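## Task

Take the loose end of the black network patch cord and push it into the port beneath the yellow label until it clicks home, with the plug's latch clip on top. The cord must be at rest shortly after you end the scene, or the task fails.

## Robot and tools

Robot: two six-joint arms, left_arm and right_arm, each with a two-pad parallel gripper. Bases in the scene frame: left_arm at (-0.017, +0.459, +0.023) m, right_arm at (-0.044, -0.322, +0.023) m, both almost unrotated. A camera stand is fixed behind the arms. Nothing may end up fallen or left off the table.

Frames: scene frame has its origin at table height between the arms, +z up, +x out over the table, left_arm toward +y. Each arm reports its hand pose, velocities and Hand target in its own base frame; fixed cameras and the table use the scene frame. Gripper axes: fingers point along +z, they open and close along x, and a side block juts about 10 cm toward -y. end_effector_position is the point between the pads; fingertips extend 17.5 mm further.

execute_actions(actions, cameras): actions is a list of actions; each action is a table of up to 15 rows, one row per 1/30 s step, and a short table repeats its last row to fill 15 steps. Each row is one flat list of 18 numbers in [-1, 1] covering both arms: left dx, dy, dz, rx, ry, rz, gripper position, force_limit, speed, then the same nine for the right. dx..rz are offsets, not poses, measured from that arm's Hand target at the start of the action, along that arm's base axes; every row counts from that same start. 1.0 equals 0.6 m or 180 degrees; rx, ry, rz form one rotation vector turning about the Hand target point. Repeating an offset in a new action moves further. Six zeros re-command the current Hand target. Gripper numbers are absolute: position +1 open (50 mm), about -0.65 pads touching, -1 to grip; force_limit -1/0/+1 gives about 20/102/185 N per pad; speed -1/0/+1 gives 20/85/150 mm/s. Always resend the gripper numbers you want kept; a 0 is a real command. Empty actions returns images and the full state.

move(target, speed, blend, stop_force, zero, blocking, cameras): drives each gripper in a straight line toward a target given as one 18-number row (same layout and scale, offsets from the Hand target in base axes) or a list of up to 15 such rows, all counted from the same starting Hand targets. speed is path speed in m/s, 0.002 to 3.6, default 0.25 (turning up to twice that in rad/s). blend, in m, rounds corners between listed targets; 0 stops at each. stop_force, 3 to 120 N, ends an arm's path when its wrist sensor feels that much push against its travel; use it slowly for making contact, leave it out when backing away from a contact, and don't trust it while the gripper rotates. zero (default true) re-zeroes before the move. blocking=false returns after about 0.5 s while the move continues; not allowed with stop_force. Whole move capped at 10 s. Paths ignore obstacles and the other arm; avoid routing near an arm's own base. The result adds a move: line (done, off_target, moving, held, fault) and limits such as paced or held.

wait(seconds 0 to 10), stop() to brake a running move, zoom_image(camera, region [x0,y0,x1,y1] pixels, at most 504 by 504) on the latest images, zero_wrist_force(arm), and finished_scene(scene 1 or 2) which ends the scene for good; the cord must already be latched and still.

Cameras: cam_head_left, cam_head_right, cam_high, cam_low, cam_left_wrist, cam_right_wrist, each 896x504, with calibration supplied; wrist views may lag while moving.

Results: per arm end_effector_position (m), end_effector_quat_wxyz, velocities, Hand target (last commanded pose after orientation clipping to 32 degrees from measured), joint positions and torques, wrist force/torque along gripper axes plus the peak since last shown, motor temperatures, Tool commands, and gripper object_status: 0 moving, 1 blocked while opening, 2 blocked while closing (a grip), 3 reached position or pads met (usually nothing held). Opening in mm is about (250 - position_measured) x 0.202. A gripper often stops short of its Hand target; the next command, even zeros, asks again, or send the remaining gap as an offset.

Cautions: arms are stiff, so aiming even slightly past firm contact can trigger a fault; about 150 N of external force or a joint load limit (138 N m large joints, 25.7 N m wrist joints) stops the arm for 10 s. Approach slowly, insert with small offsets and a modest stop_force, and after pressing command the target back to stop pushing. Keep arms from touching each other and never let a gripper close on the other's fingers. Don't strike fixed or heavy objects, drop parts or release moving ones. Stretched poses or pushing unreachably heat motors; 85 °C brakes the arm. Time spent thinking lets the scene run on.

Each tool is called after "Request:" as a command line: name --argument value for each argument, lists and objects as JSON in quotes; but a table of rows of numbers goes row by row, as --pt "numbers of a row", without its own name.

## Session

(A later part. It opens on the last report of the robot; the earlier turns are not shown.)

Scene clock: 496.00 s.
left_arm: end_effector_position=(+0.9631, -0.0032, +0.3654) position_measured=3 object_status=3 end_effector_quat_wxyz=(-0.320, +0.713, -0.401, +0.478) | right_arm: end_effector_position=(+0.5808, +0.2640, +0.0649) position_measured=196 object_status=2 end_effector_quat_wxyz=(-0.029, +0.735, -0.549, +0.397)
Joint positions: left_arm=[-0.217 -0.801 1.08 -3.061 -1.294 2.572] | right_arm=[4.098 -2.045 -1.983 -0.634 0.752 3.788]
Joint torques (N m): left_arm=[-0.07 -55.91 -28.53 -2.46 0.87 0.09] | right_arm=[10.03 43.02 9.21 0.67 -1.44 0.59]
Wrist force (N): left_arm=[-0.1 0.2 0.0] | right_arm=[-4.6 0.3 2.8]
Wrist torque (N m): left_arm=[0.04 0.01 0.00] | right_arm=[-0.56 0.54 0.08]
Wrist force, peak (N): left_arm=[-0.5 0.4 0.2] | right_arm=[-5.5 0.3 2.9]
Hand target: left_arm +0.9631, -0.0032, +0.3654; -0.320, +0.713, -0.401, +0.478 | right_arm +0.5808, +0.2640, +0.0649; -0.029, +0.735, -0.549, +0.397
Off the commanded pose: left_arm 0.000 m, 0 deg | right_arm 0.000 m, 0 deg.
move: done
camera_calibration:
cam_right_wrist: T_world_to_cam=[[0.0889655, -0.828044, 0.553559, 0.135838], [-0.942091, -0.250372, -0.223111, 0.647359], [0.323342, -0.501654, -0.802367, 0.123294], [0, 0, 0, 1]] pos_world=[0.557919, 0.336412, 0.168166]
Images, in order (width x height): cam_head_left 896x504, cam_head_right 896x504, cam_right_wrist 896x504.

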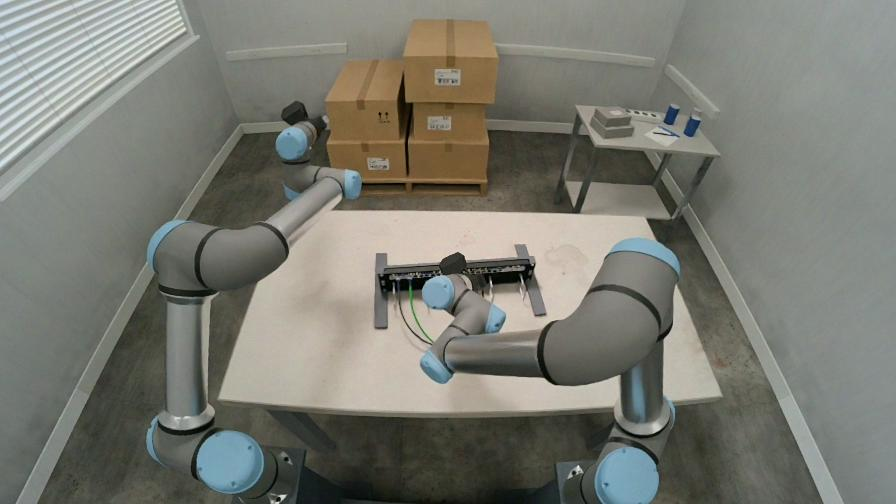

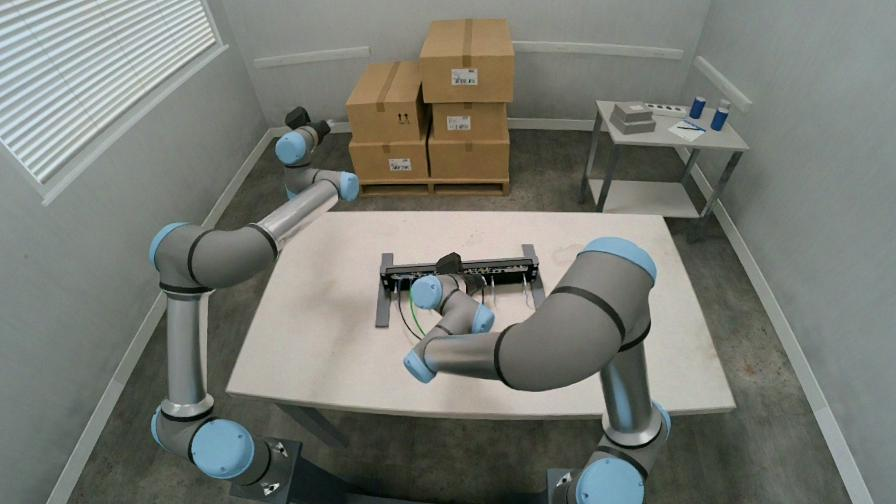

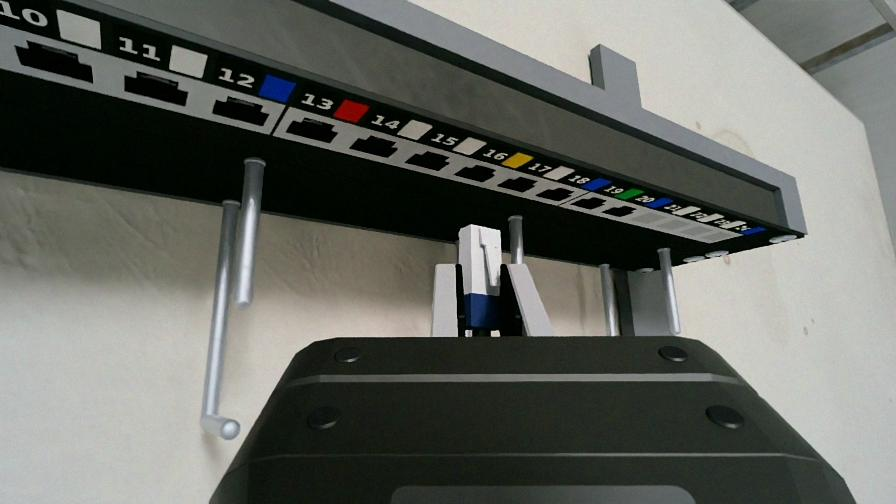

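Request:
move --target '[0,0,0,0,0,0,1,1,1,0.0213,0.0033,-0.0025,0,0,0.0067,-1,-0.4,-1]' --speed 0.03 --stop_force 5 --cameras '["cam_right_wrist"]'

Request:
zoom_image --camera "cam_right_wrist" --region '[430, 160, 530, 260]'

Scene clock: 601.07 s.
left_arm: end_effector_position=(+0.9631, -0.0032, +0.3654) position_measured=3 object_status=3 end_effector_quat_wxyz=(-0.320, +0.713, -0.401, +0.478) | right_arm: end_effector_position=(+0.5936, +0.2660, +0.0634) position_measured=196 object_status=2 end_effector_quat_wxyz=(-0.034, +0.741, -0.541, +0.397)
Joint positions: left_arm=[-0.217 -0.801 1.08 -3.061 -1.294 2.572] | right_arm=[4.081 -2.068 -1.963 -0.59 0.755 3.732]
Joint torques (N m): left_arm=[-0.35 -56.63 -28.72 -2.49 0.91 -0.05] | right_arm=[9.21 44.55 10.01 0.93 -3.59 1.65]
Wrist force (N): left_arm=[-0.2 0.2 0.0] | right_arm=[-5.0 0.3 2.8]
Wrist torque (N m): left_arm=[0.03 0.03 0.00] | right_arm=[-0.55 0.57 0.09]
Wrist force, peak (N): left_arm=[-0.4 0.2 0.5] | right_arm=[-5.3 0.3 3.1]
Hand target: left_arm +0.9631, -0.0032, +0.3654; -0.320, +0.713, -0.401, +0.478 | right_arm +0.5936, +0.2659, +0.0634; -0.034, +0.741, -0.541, +0.397
Off the commanded pose: left_arm 0.000 m, 0 deg | right_arm 0.000 m, 0 deg.
move: done
camera_calibration:
cam_right_wrist: T_world_to_cam=[[0.106455, -0.825977, 0.553561, 0.126167], [-0.936606, -0.270208, -0.223062, 0.66155], [0.33382, -0.494722, -0.80238, 0.11097], [0, 0, 0, 1]] pos_world=[0.569137, 0.337866, 0.166766]
Images, in order (width x height): cam_right_wrist 896x504.

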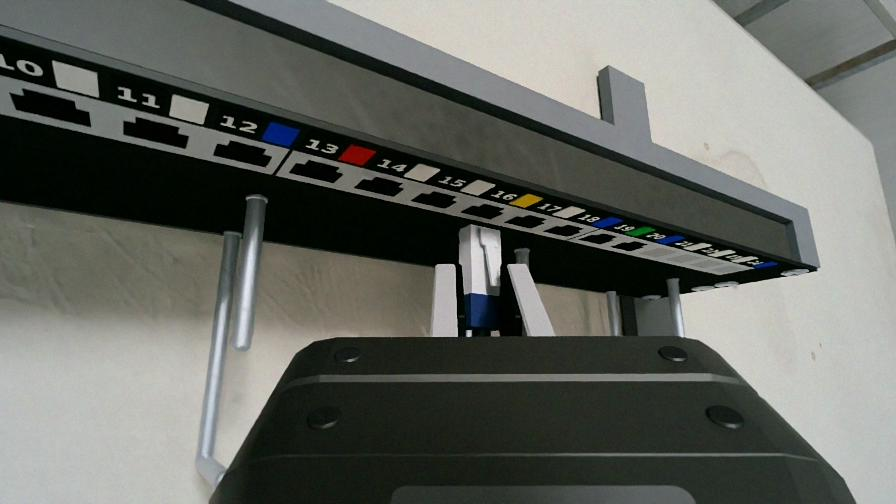

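Scaled by 5.040 from the camera's 896x504 image, which has a finer 1280x720 frame.

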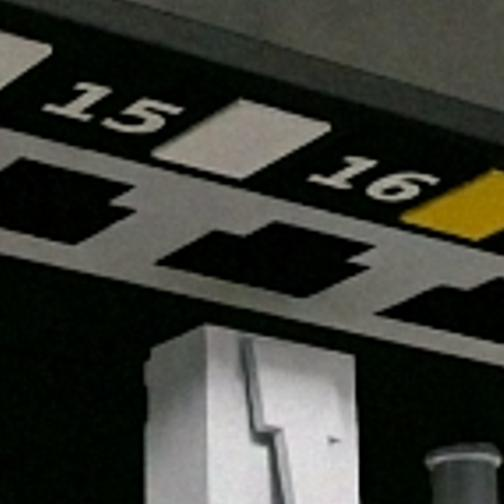

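Request:
move --pt "0 0 0 0 0 0 1 1 1 0.0002 -0.0009 0.0006 0 0 0 -1 -0.4 -1" --pt "0 0 0 0 0 0 1 1 1 0.0164 0.0011 0.0006 0 0 0 -1 -0.4 -1" --speed 0.01 --stop_force 5 --cameras '["cam_right_wrist"]'

Request:
zoom_image --camera "cam_right_wrist" --region '[430, 180, 530, 280]'

Scene clock: 637.50 s.
left_arm: end_effector_position=(+0.9631, -0.0032, +0.3654) position_measured=3 object_status=3 end_effector_quat_wxyz=(-0.320, +0.713, -0.401, +0.478) | right_arm: end_effector_position=(+0.5975, +0.2659, +0.0638) position_measured=196 object_status=2 end_effector_quat_wxyz=(-0.034, +0.741, -0.541, +0.397)
Joint positions: left_arm=[-0.217 -0.801 1.08 -3.061 -1.294 2.572] | right_arm=[4.075 -2.074 -1.954 -0.587 0.756 3.724]
Joint torques (N m): left_arm=[-0.01 -56.36 -28.65 -2.45 0.99 0] | right_arm=[10.52 45.03 9.38 1.66 -4.98 2.02]
Wrist force (N): left_arm=[-0.3 0.1 -0.1] | right_arm=[-5.3 0.8 2.3]
Wrist torque (N m): left_arm=[0.02 0.05 0.00] | right_arm=[-0.60 0.56 0.18]
Wrist force, peak (N): left_arm=[-0.6 0.2 0.6] | right_arm=[-6.4 13.8 -8.0]
Hand target: left_arm +0.9631, -0.0032, +0.3654; -0.320, +0.713, -0.401, +0.478 | right_arm +0.5975, +0.2659, +0.0638; -0.034, +0.741, -0.541, +0.397 (not the last commanded pose)
Off the commanded pose: left_arm 0.000 m, 0 deg | right_arm 0.006 m, 0 deg.
move: contact (right_arm); path passed 1 of 2 targets
camera_calibration:
cam_right_wrist: T_world_to_cam=[[0.1064, -0.825986, 0.553557, 0.12561], [-0.936581, -0.270208, -0.223167, 0.665367], [0.333909, -0.494706, -0.802353, 0.109815], [0, 0, 0, 1]] pos_world=[0.573137, 0.337866, 0.167066]
Images, in order (width x height): cam_right_wrist 896x504.

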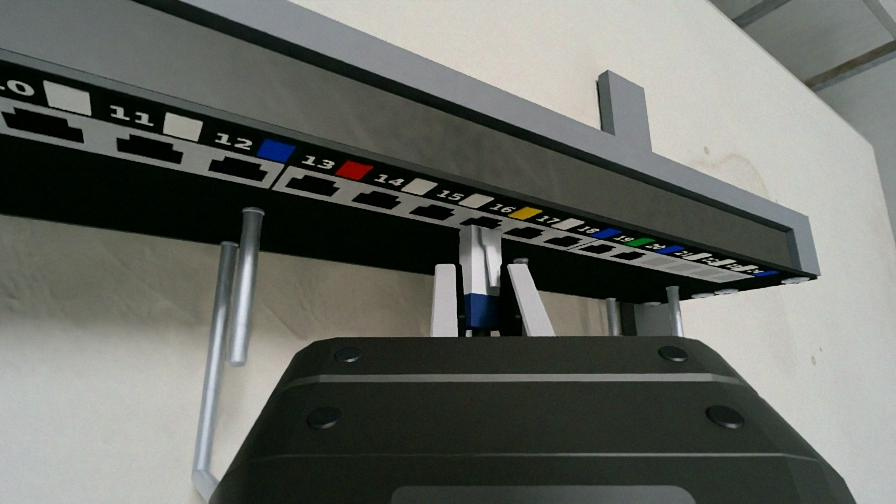

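Scaled by 5.040 from the camera's 896x504 image, which has a finer 1280x720 frame.

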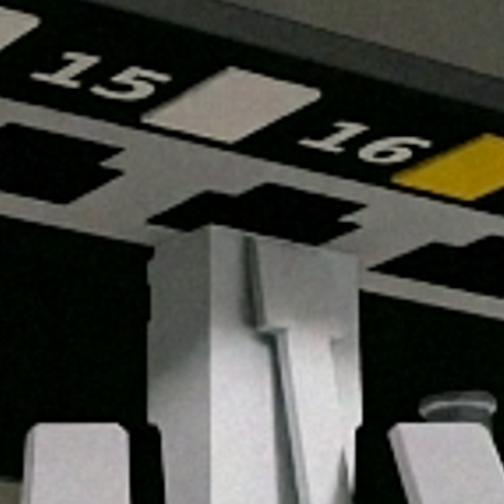

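Request:
move --pt "0 0 0 0 0 0 1 1 1 -0.0033 -0.0004 0 0 0 0 -1 -0.4 -1" --pt "0 0 0 0 0 0 1 1 1 -0.0033 0.0060 0.0097 0 0 0 -1 -0.4 -1" --speed 0.02 --cameras '["cam_right_wrist"]'

Request:
zoom_image --camera "cam_right_wrist" --region '[430, 180, 530, 280]'

Scene clock: 661.60 s.
left_arm: end_effector_position=(+0.9631, -0.0032, +0.3654) position_measured=3 object_status=3 end_effector_quat_wxyz=(-0.320, +0.713, -0.401, +0.478) | right_arm: end_effector_position=(+0.5955, +0.2696, +0.0698) position_measured=196 object_status=2 end_effector_quat_wxyz=(-0.034, +0.741, -0.541, +0.397)
Joint positions: left_arm=[-0.217 -0.801 1.08 -3.061 -1.294 2.572] | right_arm=[4.082 -2.062 -1.949 -0.611 0.755 3.734]
Joint torques (N m): left_arm=[-0.23 -56.08 -28.67 -2.48 1.11 0.04] | right_arm=[1.27 32.51 9.94 5.34 -4.72 0.36]
Wrist force (N): left_arm=[-0.1 0.1 0.2] | right_arm=[-5.2 0.4 2.6]
Wrist torque (N m): left_arm=[0.01 0.02 0.00] | right_arm=[-0.52 0.59 0.08]
Wrist force, peak (N): left_arm=[-0.3 0.4 0.3] | right_arm=[-5.4 1.4 2.7]
Hand target: left_arm +0.9631, -0.0032, +0.3654; -0.320, +0.713, -0.401, +0.478 | right_arm +0.5955, +0.2695, +0.0696; -0.034, +0.741, -0.541, +0.397
Off the commanded pose: left_arm 0.000 m, 0 deg | right_arm 0.000 m, 0 deg.
move: done
camera_calibration:
cam_right_wrist: T_world_to_cam=[[0.1064, -0.825986, 0.553557, 0.125558], [-0.936581, -0.270208, -0.223167, 0.665833], [0.333909, -0.494706, -0.802353, 0.117127], [0, 0, 0, 1]] pos_world=[0.571137, 0.341566, 0.173066]
Images, in order (width x height): cam_right_wrist 896x504.

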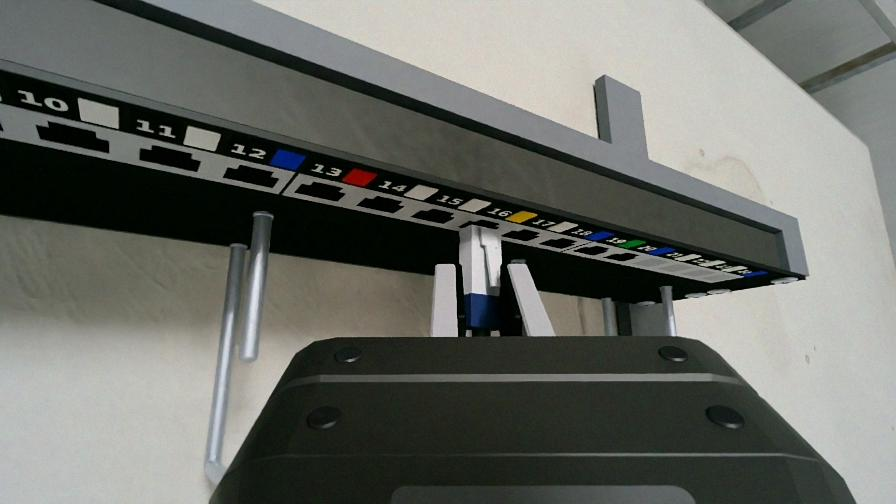

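Scaled by 5.040 from the camera's 896x504 image, which has a finer 1280x720 frame.

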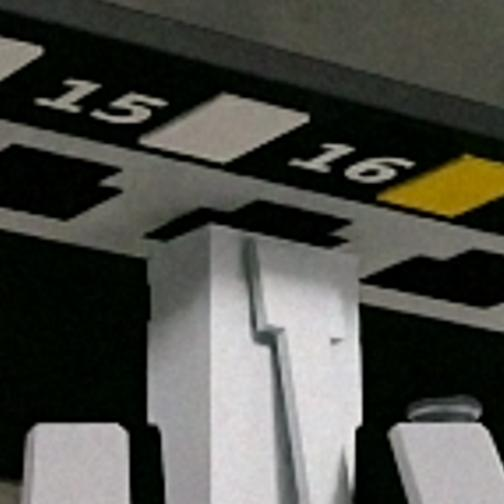

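Request:
move --pt "0 0 0 0 0 0 1 1 1 0.0016 0.0006 -0.0003 0 0 0 -1 -0.4 -1" --speed 0.01 --stop_force 4 --cameras '["cam_right_wrist"]'

Request:
zoom_image --camera "cam_right_wrist" --region '[440, 190, 520, 270]'

Scene clock: 697.43 s.
left_arm: end_effector_position=(+0.9631, -0.0032, +0.3654) position_measured=3 object_status=3 end_effector_quat_wxyz=(-0.320, +0.713, -0.401, +0.478) | right_arm: end_effector_position=(+0.5965, +0.2699, +0.0694) position_measured=196 object_status=2 end_effector_quat_wxyz=(-0.034, +0.741, -0.541, +0.397)
Joint positions: left_arm=[-0.217 -0.801 1.08 -3.061 -1.294 2.572] | right_arm=[4.081 -2.065 -1.946 -0.611 0.755 3.732]
Joint torques (N m): left_arm=[-0.21 -56.43 -28.55 -2.36 1.12 0.06] | right_arm=[-4.59 37.85 15.5 5.44 -0.12 -1.05]
Wrist force (N): left_arm=[-0.3 0.2 0.2] | right_arm=[-4.9 0.2 3.0]
Wrist torque (N m): left_arm=[0.04 0.05 0.00] | right_arm=[-0.55 0.55 0.26]
Wrist force, peak (N): left_arm=[-0.1 0.7 -0.2] | right_arm=[-5.4 0.2 3.1]
Hand target: left_arm +0.9631, -0.0032, +0.3654; -0.320, +0.713, -0.401, +0.478 | right_arm +0.5965, +0.2698, +0.0694; -0.034, +0.741, -0.541, +0.397
Off the commanded pose: left_arm 0.000 m, 0 deg | right_arm 0.000 m, 0 deg.
move: done
camera_calibration:
cam_right_wrist: T_world_to_cam=[[0.1064, -0.825986, 0.553557, 0.125783], [-0.936581, -0.270208, -0.223167, 0.666756], [0.333909, -0.494706, -0.802353, 0.116652], [0, 0, 0, 1]] pos_world=[0.572137, 0.341766, 0.172766]
Images, in order (width x height): cam_right_wrist 896x504.

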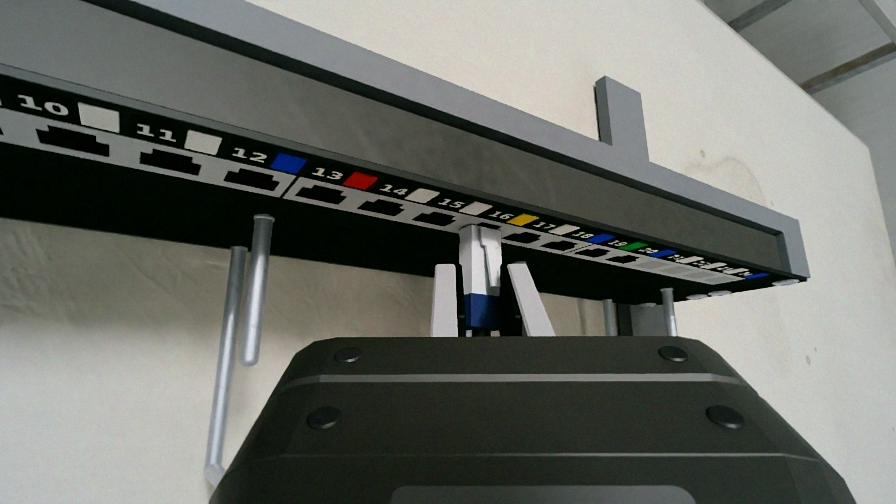

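Scaled by 6.300 from the camera's 896x504 image, which has a finer 1280x720 frame.

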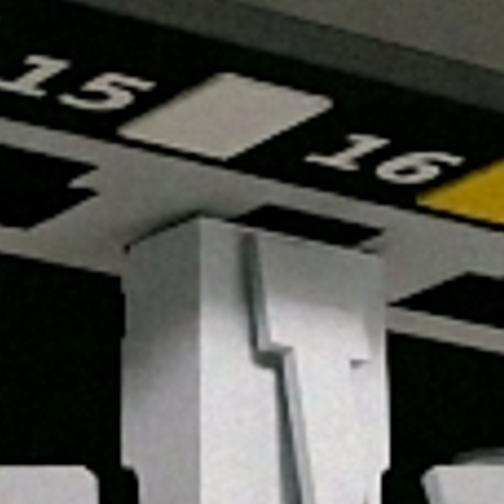

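Request:
move --pt "0 0 0 0 0 0 1 1 1 0.0058 0.0007 0 0 0 0 -1 -0.4 -1" --speed 0.004 --stop_force 3 --cameras '["cam_right_wrist"]'

Request:
zoom_image --camera "cam_right_wrist" --region '[440, 190, 520, 270]'

Scene clock: 718.80 s.
left_arm: end_effector_position=(+0.9631, -0.0032, +0.3654) position_measured=3 object_status=3 end_effector_quat_wxyz=(-0.320, +0.713, -0.401, +0.478) | right_arm: end_effector_position=(+0.5973, +0.2700, +0.0694) position_measured=196 object_status=2 end_effector_quat_wxyz=(-0.034, +0.741, -0.541, +0.397)
Joint positions: left_arm=[-0.217 -0.801 1.08 -3.061 -1.294 2.572] | right_arm=[4.08 -2.066 -1.944 -0.61 0.755 3.73]
Joint torques (N m): left_arm=[-0.74 -56.41 -28.67 -2.28 1.2 0] | right_arm=[9.93 43.93 10.3 2.19 -4.93 1.78]
Wrist force (N): left_arm=[-0.3 0.1 0.2] | right_arm=[-5.1 2.8 1.1]
Wrist torque (N m): left_arm=[0.01 0.04 0.00] | right_arm=[-0.50 0.59 0.25]
Wrist force, peak (N): left_arm=[-0.1 0.6 0.4] | right_arm=[-4.2 7.6 -0.4]
Hand target: left_arm +0.9631, -0.0032, +0.3654; -0.320, +0.713, -0.401, +0.478 | right_arm +0.5973, +0.2700, +0.0694; -0.034, +0.741, -0.541, +0.397 (not the last commanded pose)
Off the commanded pose: left_arm 0.000 m, 0 deg | right_arm 0.003 m, 0 deg.
move: contact (right_arm)
camera_calibration:
cam_right_wrist: T_world_to_cam=[[0.106529, -0.825949, 0.553588, 0.125782], [-0.936566, -0.270322, -0.223092, 0.667484], [0.33391, -0.494706, -0.802353, 0.116516], [0, 0, 0, 1]] pos_world=[0.572837, 0.341966, 0.172766]
Images, in order (width x height): cam_right_wrist 896x504.

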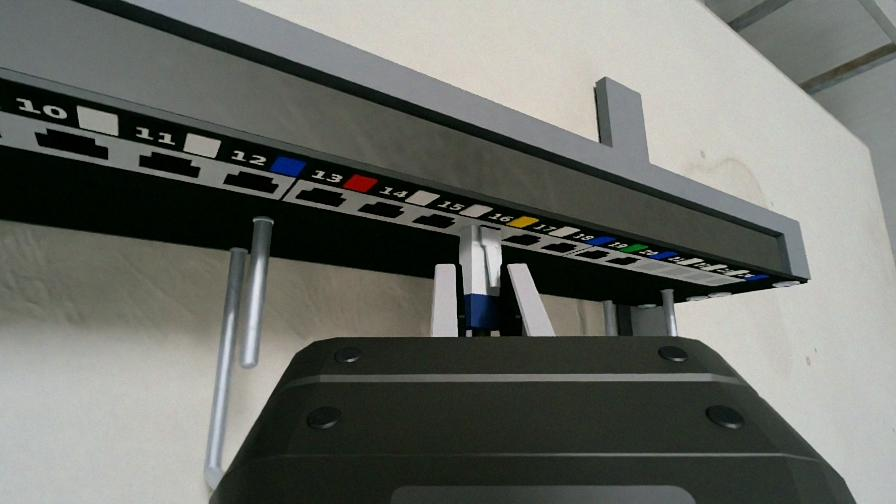

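Scaled by 6.300 from the camera's 896x504 image, which has a finer 1280x720 frame.

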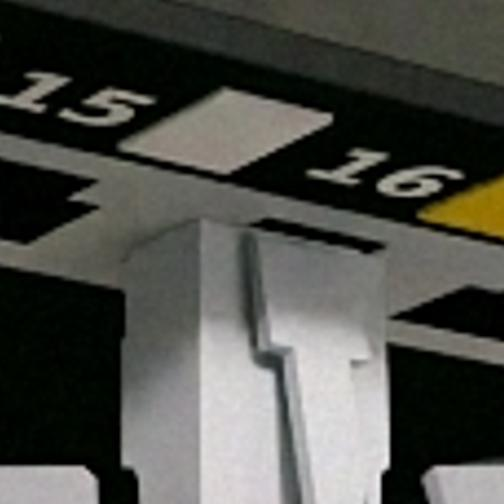

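Request:
zoom_image --camera "cam_right_wrist" --region '[405, 195, 555, 270]'

Scaled by 3.360 from the camera's 896x504 image, which has a finer 1280x720 frame.

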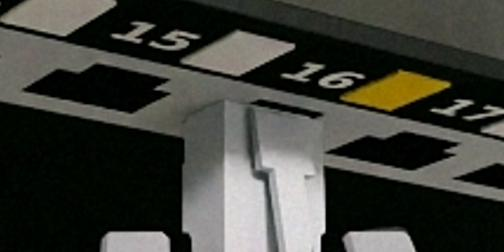

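Request:
zoom_image --camera "cam_right_wrist" --region '[495, 220, 545, 255]'

Request:
zoom_image --camera "cam_right_wrist" --region '[455, 210, 505, 245]'

Request:
zoom_image --camera "cam_right_wrist" --region '[410, 205, 460, 240]'

Scaled by 10.080 from the camera's 896x504 image, which has a finer 1280x720 frame.

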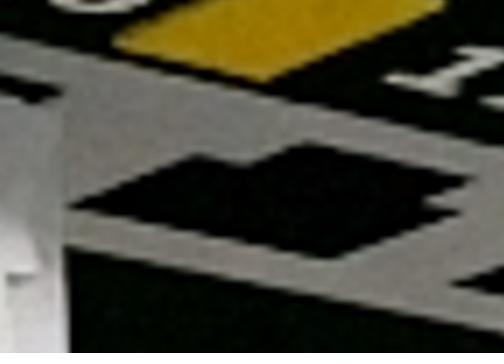

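Scaled by 10.080 from the camera's 896x504 image, which has a finer 1280x720 frame.

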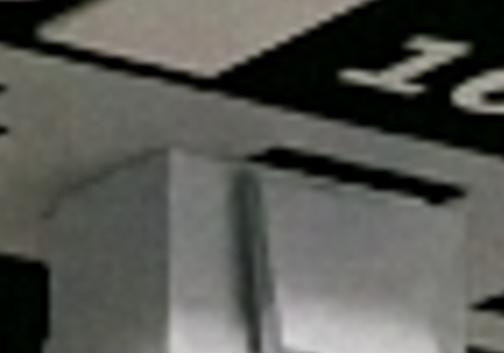

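Scaled by 10.080 from the camera's 896x504 image, which has a finer 1280x720 frame.

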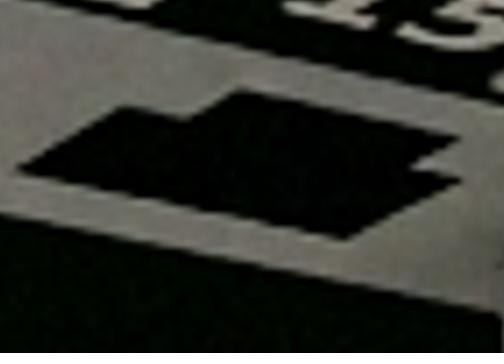

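Request:
move --pt "0 0 0 0 0 0 1 1 1 -0.0017 -0.0002 0 0 0 0 -1 -0.4 -1" --pt "0 0 0 0 0 0 1 1 1 -0.0014 -0.0022 -0.0025 0.0083 0.001 0 -1 -0.4 -1" --speed 0.02

Request:
move --pt "0 0 0 0 0 0 1 1 1 0.0083 0.001 0 0 0 0 -1 -0.4 -1" --speed 0.005 --stop_force 4 --cameras '["cam_right_wrist"]'

Request:
zoom_image --camera "cam_right_wrist" --region '[450, 205, 510, 247]'

Scene clock: 814.10 s.
left_arm: end_effector_position=(+0.9631, -0.0032, +0.3654) position_measured=3 object_status=3 end_effector_quat_wxyz=(-0.320, +0.713, -0.401, +0.478) | right_arm: end_effector_position=(+0.5964, +0.2686, +0.0679) position_measured=196 object_status=2 end_effector_quat_wxyz=(-0.042, +0.741, -0.546, +0.389)
Joint positions: left_arm=[-0.217 -0.801 1.08 -3.061 -1.294 2.572] | right_arm=[4.074 -2.061 -1.956 -0.579 0.774 3.724]
Joint torques (N m): left_arm=[-0.72 -56.37 -28.89 -2.33 1.24 -0.01] | right_arm=[1.45 41.19 17.96 1.7 -3.18 -1.14]
Wrist force (N): left_arm=[-0.1 0.3 0.2] | right_arm=[-5.4 0.1 2.9]
Wrist torque (N m): left_arm=[0.05 0.01 0.00] | right_arm=[-0.57 0.63 0.26]
Wrist force, peak (N): left_arm=[-0.4 0.6 0.1] | right_arm=[-5.5 3.2 1.3]
Hand target: left_arm +0.9631, -0.0032, +0.3654; -0.320, +0.713, -0.401, +0.478 | right_arm +0.5964, +0.2686, +0.0679; -0.042, +0.741, -0.546, +0.389
Off the commanded pose: left_arm 0.000 m, 0 deg | right_arm 0.000 m, 0 deg.
move: done

Scene clock: 815.30 s.
left_arm: end_effector_position=(+0.9631, -0.0032, +0.3654) position_measured=3 object_status=3 end_effector_quat_wxyz=(-0.320, +0.713, -0.401, +0.478) | right_arm: end_effector_position=(+0.5975, +0.2688, +0.0679) position_measured=196 object_status=2 end_effector_quat_wxyz=(-0.042, +0.741, -0.546, +0.389)
Joint positions: left_arm=[-0.217 -0.801 1.08 -3.061 -1.294 2.572] | right_arm=[4.072 -2.063 -1.953 -0.579 0.774 3.722]
Joint torques (N m): left_arm=[-0.22 -56.61 -28.58 -2.28 1.28 0.05] | right_arm=[9.94 43.95 10.51 2.14 -4.61 2.02]
Wrist force (N): left_arm=[-0.5 0.0 0.1] | right_arm=[-5.0 2.2 0.8]
Wrist torque (N m): left_arm=[0.01 0.07 0.01] | right_arm=[-0.49 0.60 0.24]
Wrist force, peak (N): left_arm=[-0.3 0.6 0.1] | right_arm=[-4.7 8.9 -4.7]
Hand target: left_arm +0.9631, -0.0032, +0.3654; -0.320, +0.713, -0.401, +0.478 | right_arm +0.5975, +0.2688, +0.0679; -0.042, +0.741, -0.546, +0.389 (not the last commanded pose)
Off the commanded pose: left_arm 0.000 m, 0 deg | right_arm 0.004 m, 0 deg.
move: contact (right_arm)
camera_calibration:
cam_right_wrist: T_world_to_cam=[[0.108289, -0.839976, 0.531708, 0.129789], [-0.937317, -0.264475, -0.226913, 0.666167], [0.331225, -0.473807, -0.815964, 0.111479], [0, 0, 0, 1]] pos_world=[0.57343, 0.338023, 0.173115]
Images, in order (width x height): cam_right_wrist 896x504.

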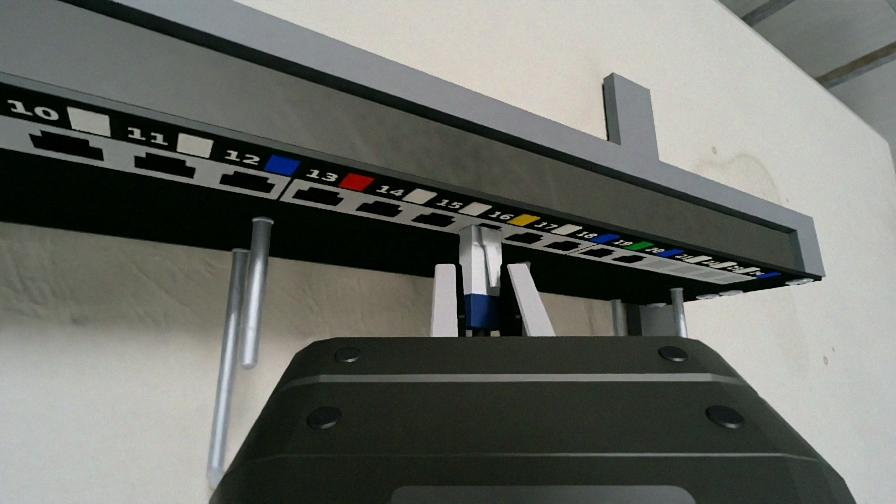

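Scaled by 8.400 from the camera's 896x504 image, which has a finer 1280x720 frame.

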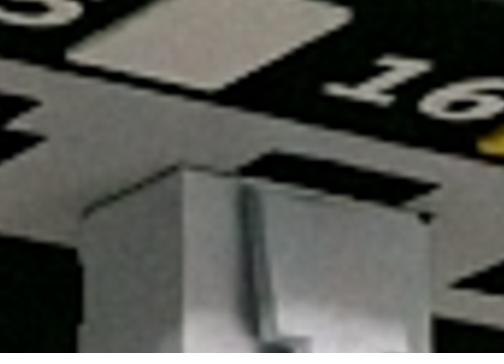

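Request:
move --pt "0 0 0 0 0 0 1 1 1 -0.001 -0.0001 0 0 0 0 -1 -0.4 -1" --pt "0 0 0 0 0 0 1 1 1 -0.001 -0.0008 -0.001 0 0 0 -1 -0.4 -1" --speed 0.02

Request:
move --pt "0 0 0 0 0 0 1 1 1 0.0083 0.001 0 0 0 0 -1 -0.4 -1" --speed 0.005 --stop_force 4 --cameras '["cam_right_wrist"]'

Request:
zoom_image --camera "cam_right_wrist" --region '[450, 205, 510, 247]'

Scene clock: 843.00 s.
left_arm: end_effector_position=(+0.9631, -0.0032, +0.3654) position_measured=3 object_status=3 end_effector_quat_wxyz=(-0.320, +0.713, -0.401, +0.478) | right_arm: end_effector_position=(+0.5969, +0.2683, +0.0674) position_measured=196 object_status=2 end_effector_quat_wxyz=(-0.042, +0.741, -0.546, +0.389)
Joint positions: left_arm=[-0.217 -0.801 1.08 -3.061 -1.294 2.572] | right_arm=[4.073 -2.063 -1.956 -0.577 0.774 3.723]
Joint torques (N m): left_arm=[-0.36 -56.34 -28.96 -2.3 1.29 0.03] | right_arm=[-8.35 31.36 15.94 4.54 -3.58 -2.18]
Wrist force (N): left_arm=[-0.1 0.1 0.2] | right_arm=[-5.1 0.3 2.8]
Wrist torque (N m): left_arm=[0.03 0.01 0.00] | right_arm=[-0.53 0.58 0.14]
Wrist force, peak (N): left_arm=[-0.4 0.5 0.4] | right_arm=[-5.4 0.2 3.1]
Hand target: left_arm +0.9631, -0.0032, +0.3654; -0.320, +0.713, -0.401, +0.478 | right_arm +0.5969, +0.2683, +0.0673; -0.042, +0.741, -0.546, +0.389
Off the commanded pose: left_arm 0.000 m, 0 deg | right_arm 0.000 m, 0 deg.
move: done

Scene clock: 844.07 s.
left_arm: end_effector_position=(+0.9631, -0.0032, +0.3654) position_measured=3 object_status=3 end_effector_quat_wxyz=(-0.320, +0.713, -0.401, +0.478) | right_arm: end_effector_position=(+0.5973, +0.2683, +0.0673) position_measured=196 object_status=2 end_effector_quat_wxyz=(-0.042, +0.741, -0.546, +0.389)
Joint positions: left_arm=[-0.217 -0.801 1.08 -3.061 -1.294 2.572] | right_arm=[4.072 -2.064 -1.955 -0.577 0.774 3.722]
Joint torques (N m): left_arm=[-0.68 -56.59 -29.01 -2.23 1.25 0.01] | right_arm=[7.96 43.71 10.74 2.49 -2.18 1.97]
Wrist force (N): left_arm=[-0.4 0.4 0.3] | right_arm=[-6.3 4.3 -1.3]
Wrist torque (N m): left_arm=[0.07 0.06 0.00] | right_arm=[-0.49 0.52 0.22]
Wrist force, peak (N): left_arm=[-0.4 0.4 0.3] | right_arm=[-4.7 11.5 -6.1]
Hand target: left_arm +0.9631, -0.0032, +0.3654; -0.320, +0.713, -0.401, +0.478 | right_arm +0.5973, +0.2683, +0.0673; -0.042, +0.741, -0.546, +0.389 (not the last commanded pose)
Off the commanded pose: left_arm 0.000 m, 0 deg | right_arm 0.005 m, 0 deg.
move: contact (right_arm)
camera_calibration:
cam_right_wrist: T_world_to_cam=[[0.108344, -0.839835, 0.53192, 0.129593], [-0.937312, -0.264576, -0.226816, 0.665726], [0.331221, -0.474001, -0.815853, 0.110868], [0, 0, 0, 1]] pos_world=[0.57323, 0.337523, 0.172516]
Images, in order (width x height): cam_right_wrist 896x504.

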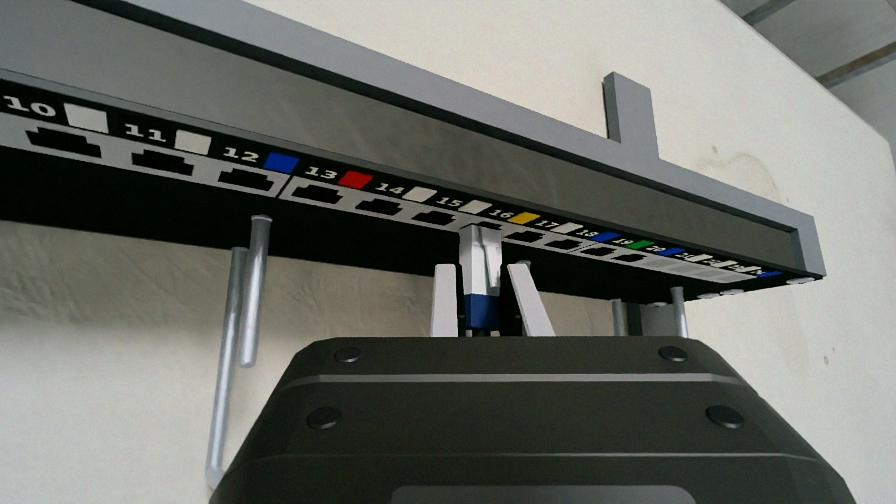

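Scaled by 8.400 from the camera's 896x504 image, which has a finer 1280x720 frame.

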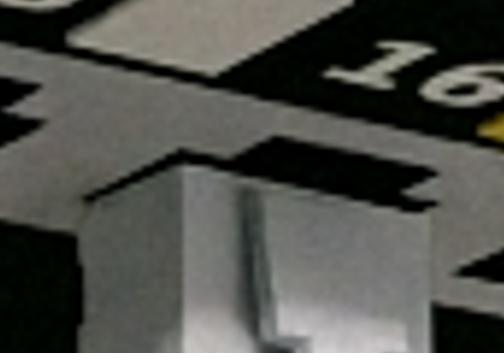

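Request:
zoom_image --camera "cam_right_wrist" --region '[456, 214, 486, 238]'

Request:
zoom_image --camera "cam_right_wrist" --region '[478, 214, 508, 238]'

Request:
zoom_image --camera "cam_right_wrist" --region '[430, 200, 540, 300]'

Scaled by 16.800 from the camera's 896x504 image, which has a finer 1280x720 frame.

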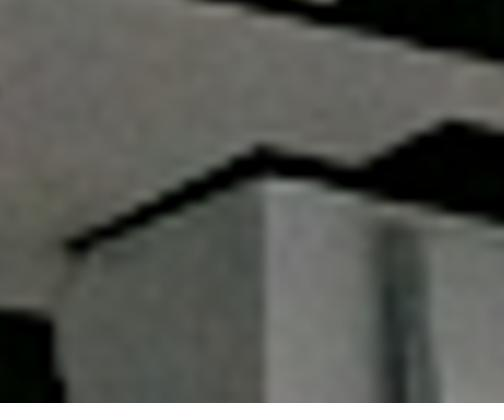

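Scaled by 16.800 from the camera's 896x504 image, which has a finer 1280x720 frame.

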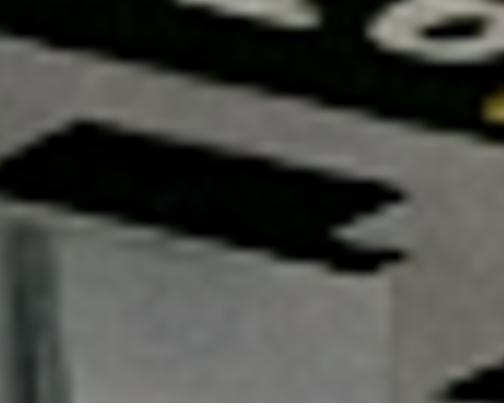

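Scaled by 4.582 from the camera's 896x504 image, which has a finer 1280x720 frame.

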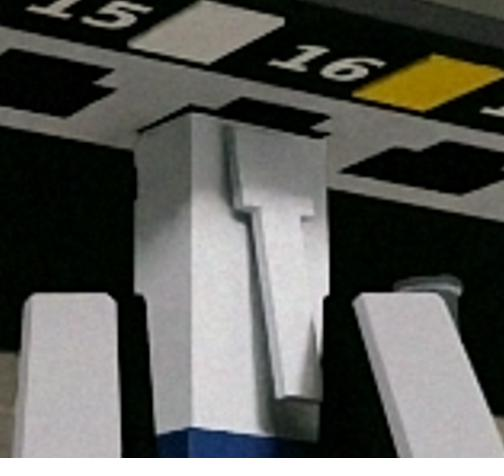

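Request:
move --pt "0 0 0 0 0 0 1 1 1 -0.0017 -0.0002 0 0 0 0 -1 -0.4 -1" --pt "0 0 0 0 0 0 1 1 1 -0.001 0.001 0.0022 -0.001 0.0084 -0.0053 -1 -0.4 -1" --speed 0.02

Request:
move --pt "0 0 0 0 0 0 1 1 1 0.0083 0.001 0 0 0 0 -1 -0.4 -1" --speed 0.005 --stop_force 4 --cameras '["cam_right_wrist"]'

Request:
zoom_image --camera "cam_right_wrist" --region '[456, 214, 486, 238]'

Request:
zoom_image --camera "cam_right_wrist" --region '[478, 214, 508, 238]'

Scene clock: 940.47 s.
left_arm: end_effector_position=(+0.9631, -0.0032, +0.3654) position_measured=3 object_status=3 end_effector_quat_wxyz=(-0.320, +0.713, -0.401, +0.478) | right_arm: end_effector_position=(+0.5968, +0.2689, +0.0687) position_measured=196 object_status=2 end_effector_quat_wxyz=(-0.031, +0.741, -0.552, +0.380)
Joint positions: left_arm=[-0.217 -0.801 1.08 -3.061 -1.294 2.572] | right_arm=[4.068 -2.058 -1.931 -0.639 0.792 3.742]
Joint torques (N m): left_arm=[-0.71 -56.58 -28.86 -2.12 1.2 -0.04] | right_arm=[-1.78 41.33 7.5 5.44 -3.07 -0.95]
Wrist force (N): left_arm=[-0.2 0.0 0.1] | right_arm=[-5.1 0.8 3.2]
Wrist torque (N m): left_arm=[0.00 0.03 0.00] | right_arm=[-0.41 0.57 0.08]
Wrist force, peak (N): left_arm=[-0.3 0.6 0.3] | right_arm=[-6.9 4.9 -0.9]
Hand target: left_arm +0.9631, -0.0032, +0.3654; -0.320, +0.713, -0.401, +0.478 | right_arm +0.5967, +0.2689, +0.0686; -0.031, +0.741, -0.552, +0.380
Off the commanded pose: left_arm 0.000 m, 0 deg | right_arm 0.000 m, 0 deg.
move: done

Scene clock: 941.77 s.
left_arm: end_effector_position=(+0.9631, -0.0032, +0.3654) position_measured=3 object_status=3 end_effector_quat_wxyz=(-0.320, +0.713, -0.401, +0.478) | right_arm: end_effector_position=(+0.5981, +0.2690, +0.0686) position_measured=196 object_status=2 end_effector_quat_wxyz=(-0.031, +0.741, -0.552, +0.380)
Joint positions: left_arm=[-0.217 -0.801 1.08 -3.061 -1.294 2.572] | right_arm=[4.066 -2.061 -1.927 -0.638 0.792 3.74]
Joint torques (N m): left_arm=[-0.28 -56.46 -28.94 -2.19 1.31 0.05] | right_arm=[9.14 44.31 11.27 2.76 -3.8 2.1]
Wrist force (N): left_arm=[-0.2 0.1 0.2] | right_arm=[-5.5 4.7 -0.5]
Wrist torque (N m): left_arm=[0.02 0.02 0.00] | right_arm=[-0.31 0.54 0.26]
Wrist force, peak (N): left_arm=[-0.3 0.5 0.1] | right_arm=[-5.0 10.2 -4.6]
Hand target: left_arm +0.9631, -0.0032, +0.3654; -0.320, +0.713, -0.401, +0.478 | right_arm +0.5981, +0.2690, +0.0686; -0.031, +0.741, -0.552, +0.380 (not the last commanded pose)
Off the commanded pose: left_arm 0.000 m, 0 deg | right_arm 0.004 m, 0 deg.
move: contact (right_arm)
camera_calibration:
cam_right_wrist: T_world_to_cam=[[0.108354, -0.839963, 0.531716, 0.129492], [-0.947229, -0.249553, -0.201197, 0.667111], [0.30169, -0.481856, -0.822677, 0.132249], [0, 0, 0, 1]] pos_world=[0.577978, 0.338973, 0.174167]
Images, in order (width x height): cam_right_wrist 896x504.

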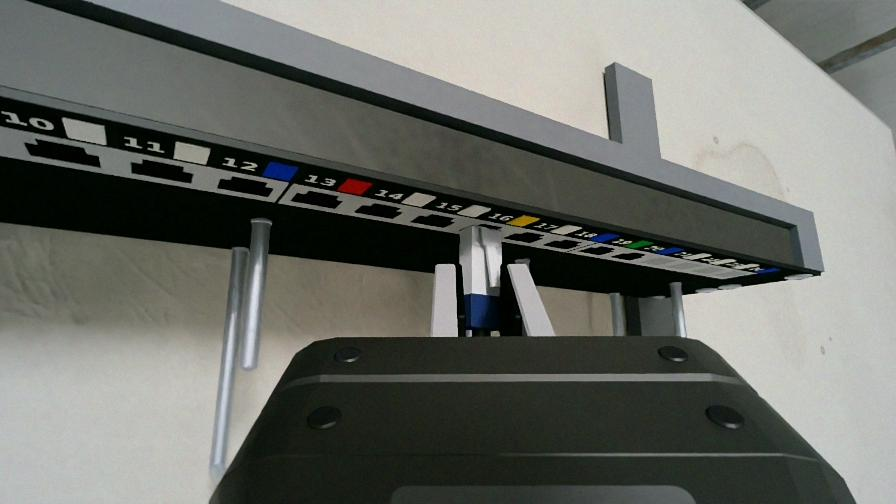

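Scaled by 16.800 from the camera's 896x504 image, which has a finer 1280x720 frame.

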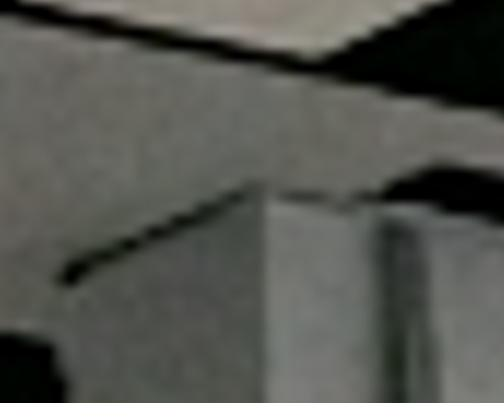

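Scaled by 16.800 from the camera's 896x504 image, which has a finer 1280x720 frame.

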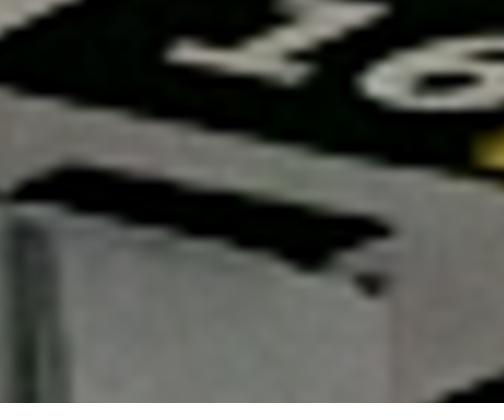

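Request:
move --pt "0 0 0 0 0 0 1 1 1 0.0083 0.0012 0 0 0 0 -1 -0.4 -1" --speed 0.005 --stop_force 14 --cameras '["cam_right_wrist"]'

Request:
zoom_image --camera "cam_right_wrist" --region '[450, 205, 510, 247]'

Scene clock: 959.53 s.
left_arm: end_effector_position=(+0.9631, -0.0032, +0.3654) position_measured=3 object_status=3 end_effector_quat_wxyz=(-0.320, +0.713, -0.401, +0.478) | right_arm: end_effector_position=(+0.5984, +0.2691, +0.0686) position_measured=196 object_status=2 end_effector_quat_wxyz=(-0.031, +0.741, -0.552, +0.380)
Joint positions: left_arm=[-0.217 -0.801 1.08 -3.061 -1.294 2.572] | right_arm=[4.066 -2.061 -1.927 -0.638 0.792 3.739]
Joint torques (N m): left_arm=[-0.5 -56.54 -29.3 -2.12 1.3 0.11] | right_arm=[6.55 45.09 13.55 6.5 -2.51 2.04]
Wrist force (N): left_arm=[-0.3 0.2 0.6] | right_arm=[-6.0 13.6 -6.9]
Wrist torque (N m): left_arm=[0.04 0.04 0.00] | right_arm=[-0.20 0.58 0.21]
Wrist force, peak (N): left_arm=[-0.6 0.4 0.3] | right_arm=[-4.1 22.1 -12.7]
Hand target: left_arm +0.9631, -0.0032, +0.3654; -0.320, +0.713, -0.401, +0.478 | right_arm +0.5984, +0.2691, +0.0686; -0.031, +0.741, -0.552, +0.380 (not the last commanded pose)
Off the commanded pose: left_arm 0.000 m, 0 deg | right_arm 0.005 m, 0 deg.
move: contact (right_arm)
camera_calibration:
cam_right_wrist: T_world_to_cam=[[0.108354, -0.839963, 0.531716, 0.129543], [-0.947229, -0.249553, -0.201197, 0.66742], [0.30169, -0.481856, -0.822677, 0.132207], [0, 0, 0, 1]] pos_world=[0.578278, 0.339073, 0.174167]
Images, in order (width x height): cam_right_wrist 896x504.

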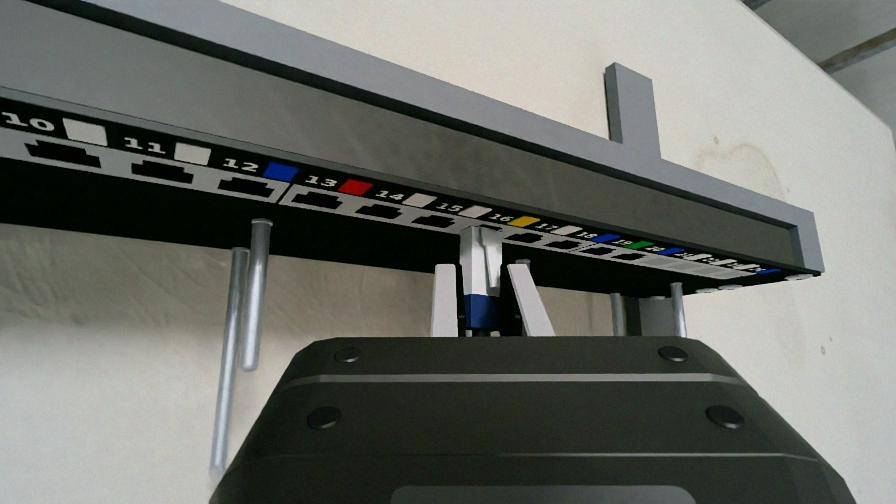

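Scaled by 8.400 from the camera's 896x504 image, which has a finer 1280x720 frame.

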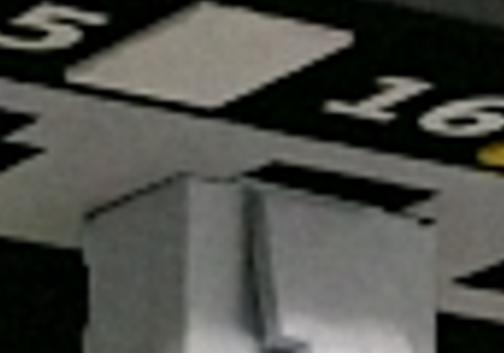

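Request:
move --pt "0 0 0 0 0 0 1 1 1 -0.001 -0.0001 0 0 0 0 -1 -0.4 -1" --pt "0 0 0 0 0 0 1 1 1 -0.001 0.0004 0.0002 0 0 0 -1 -0.4 -1" --speed 0.02

Request:
move --pt "0 0 0 0 0 0 1 1 1 0.0083 0.0012 0 0 0 0 -1 -0.4 -1" --speed 0.005 --stop_force 9 --cameras '["cam_right_wrist"]'

Request:
zoom_image --camera "cam_right_wrist" --region '[450, 205, 510, 247]'

Scene clock: 977.17 s.
left_arm: end_effector_position=(+0.9631, -0.0032, +0.3654) position_measured=3 object_status=3 end_effector_quat_wxyz=(-0.320, +0.713, -0.401, +0.478) | right_arm: end_effector_position=(+0.5977, +0.2693, +0.0687) position_measured=196 object_status=2 end_effector_quat_wxyz=(-0.031, +0.741, -0.552, +0.380)
Joint positions: left_arm=[-0.217 -0.801 1.08 -3.061 -1.294 2.572] | right_arm=[4.067 -2.06 -1.928 -0.64 0.792 3.741]
Joint torques (N m): left_arm=[-0.89 -56.53 -28.95 -2.12 1.33 -0.09] | right_arm=[8.52 39.39 24.64 1.12 -4.8 1.71]
Wrist force (N): left_arm=[-0.5 0.5 0.2] | right_arm=[-4.6 0.5 2.9]
Wrist torque (N m): left_arm=[0.07 0.07 0.00] | right_arm=[-0.45 0.51 0.08]
Wrist force, peak (N): left_arm=[-0.2 0.7 0.0] | right_arm=[-5.9 13.7 -7.0]
Hand target: left_arm +0.9631, -0.0032, +0.3654; -0.320, +0.713, -0.401, +0.478 | right_arm +0.5978, +0.2694, +0.0688; -0.031, +0.741, -0.552, +0.380
Off the commanded pose: left_arm 0.000 m, 0 deg | right_arm 0.000 m, 0 deg.
move: done

Scene clock: 978.77 s.
left_arm: end_effector_position=(+0.9631, -0.0032, +0.3654) position_measured=3 object_status=3 end_effector_quat_wxyz=(-0.320, +0.713, -0.401, +0.478) | right_arm: end_effector_position=(+0.6028, +0.2701, +0.0688) position_measured=196 object_status=2 end_effector_quat_wxyz=(-0.031, +0.741, -0.552, +0.380)
Joint positions: left_arm=[-0.217 -0.801 1.08 -3.061 -1.294 2.572] | right_arm=[4.06 -2.069 -1.914 -0.638 0.792 3.732]
Joint torques (N m): left_arm=[-0.65 -56.23 -29.33 -2.09 1.27 0.01] | right_arm=[2.8 41.42 12.69 6.24 0.17 1.06]
Wrist force (N): left_arm=[0.0 0.3 0.3] | right_arm=[-1.9 7.6 -1.2]
Wrist torque (N m): left_arm=[0.05 0.00 0.00] | right_arm=[-0.32 0.61 0.30]
Wrist force, peak (N): left_arm=[-0.5 0.4 0.2] | right_arm=[-2.2 8.0 -1.4]
Hand target: left_arm +0.9631, -0.0032, +0.3654; -0.320, +0.713, -0.401, +0.478 | right_arm +0.6027, +0.2701, +0.0688; -0.031, +0.741, -0.552, +0.380
Off the commanded pose: left_arm 0.000 m, 0 deg | right_arm 0.000 m, 0 deg.
move: done
camera_calibration:
cam_right_wrist: T_world_to_cam=[[0.108354, -0.839963, 0.531716, 0.129853], [-0.947229, -0.249553, -0.201197, 0.671858], [0.30169, -0.481856, -0.822677, 0.131444], [0, 0, 0, 1]] pos_world=[0.582678, 0.340073, 0.174267]
Images, in order (width x height): cam_right_wrist 896x504.

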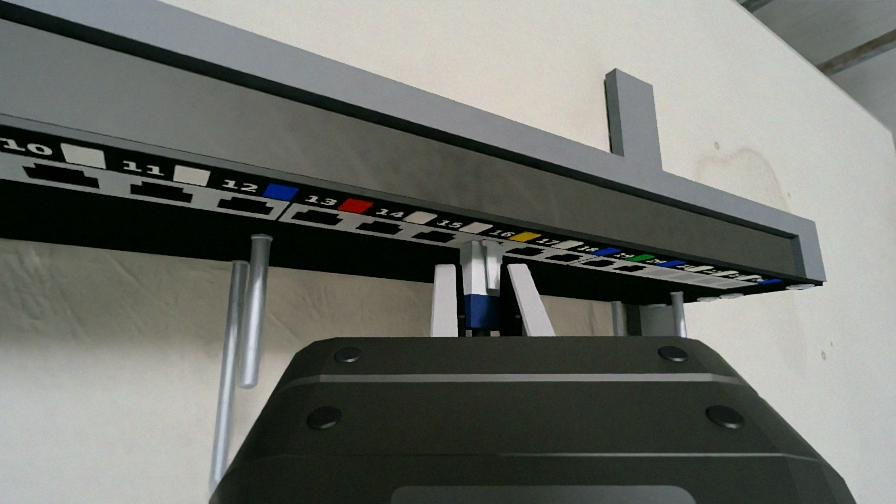

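Scaled by 8.400 from the camera's 896x504 image, which has a finer 1280x720 frame.

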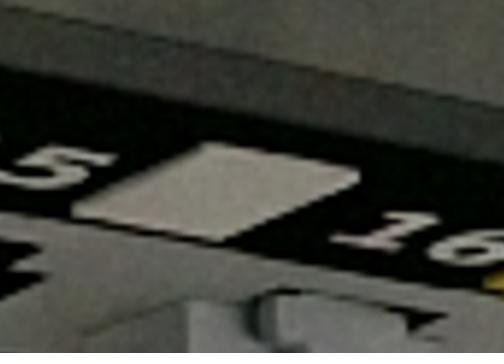

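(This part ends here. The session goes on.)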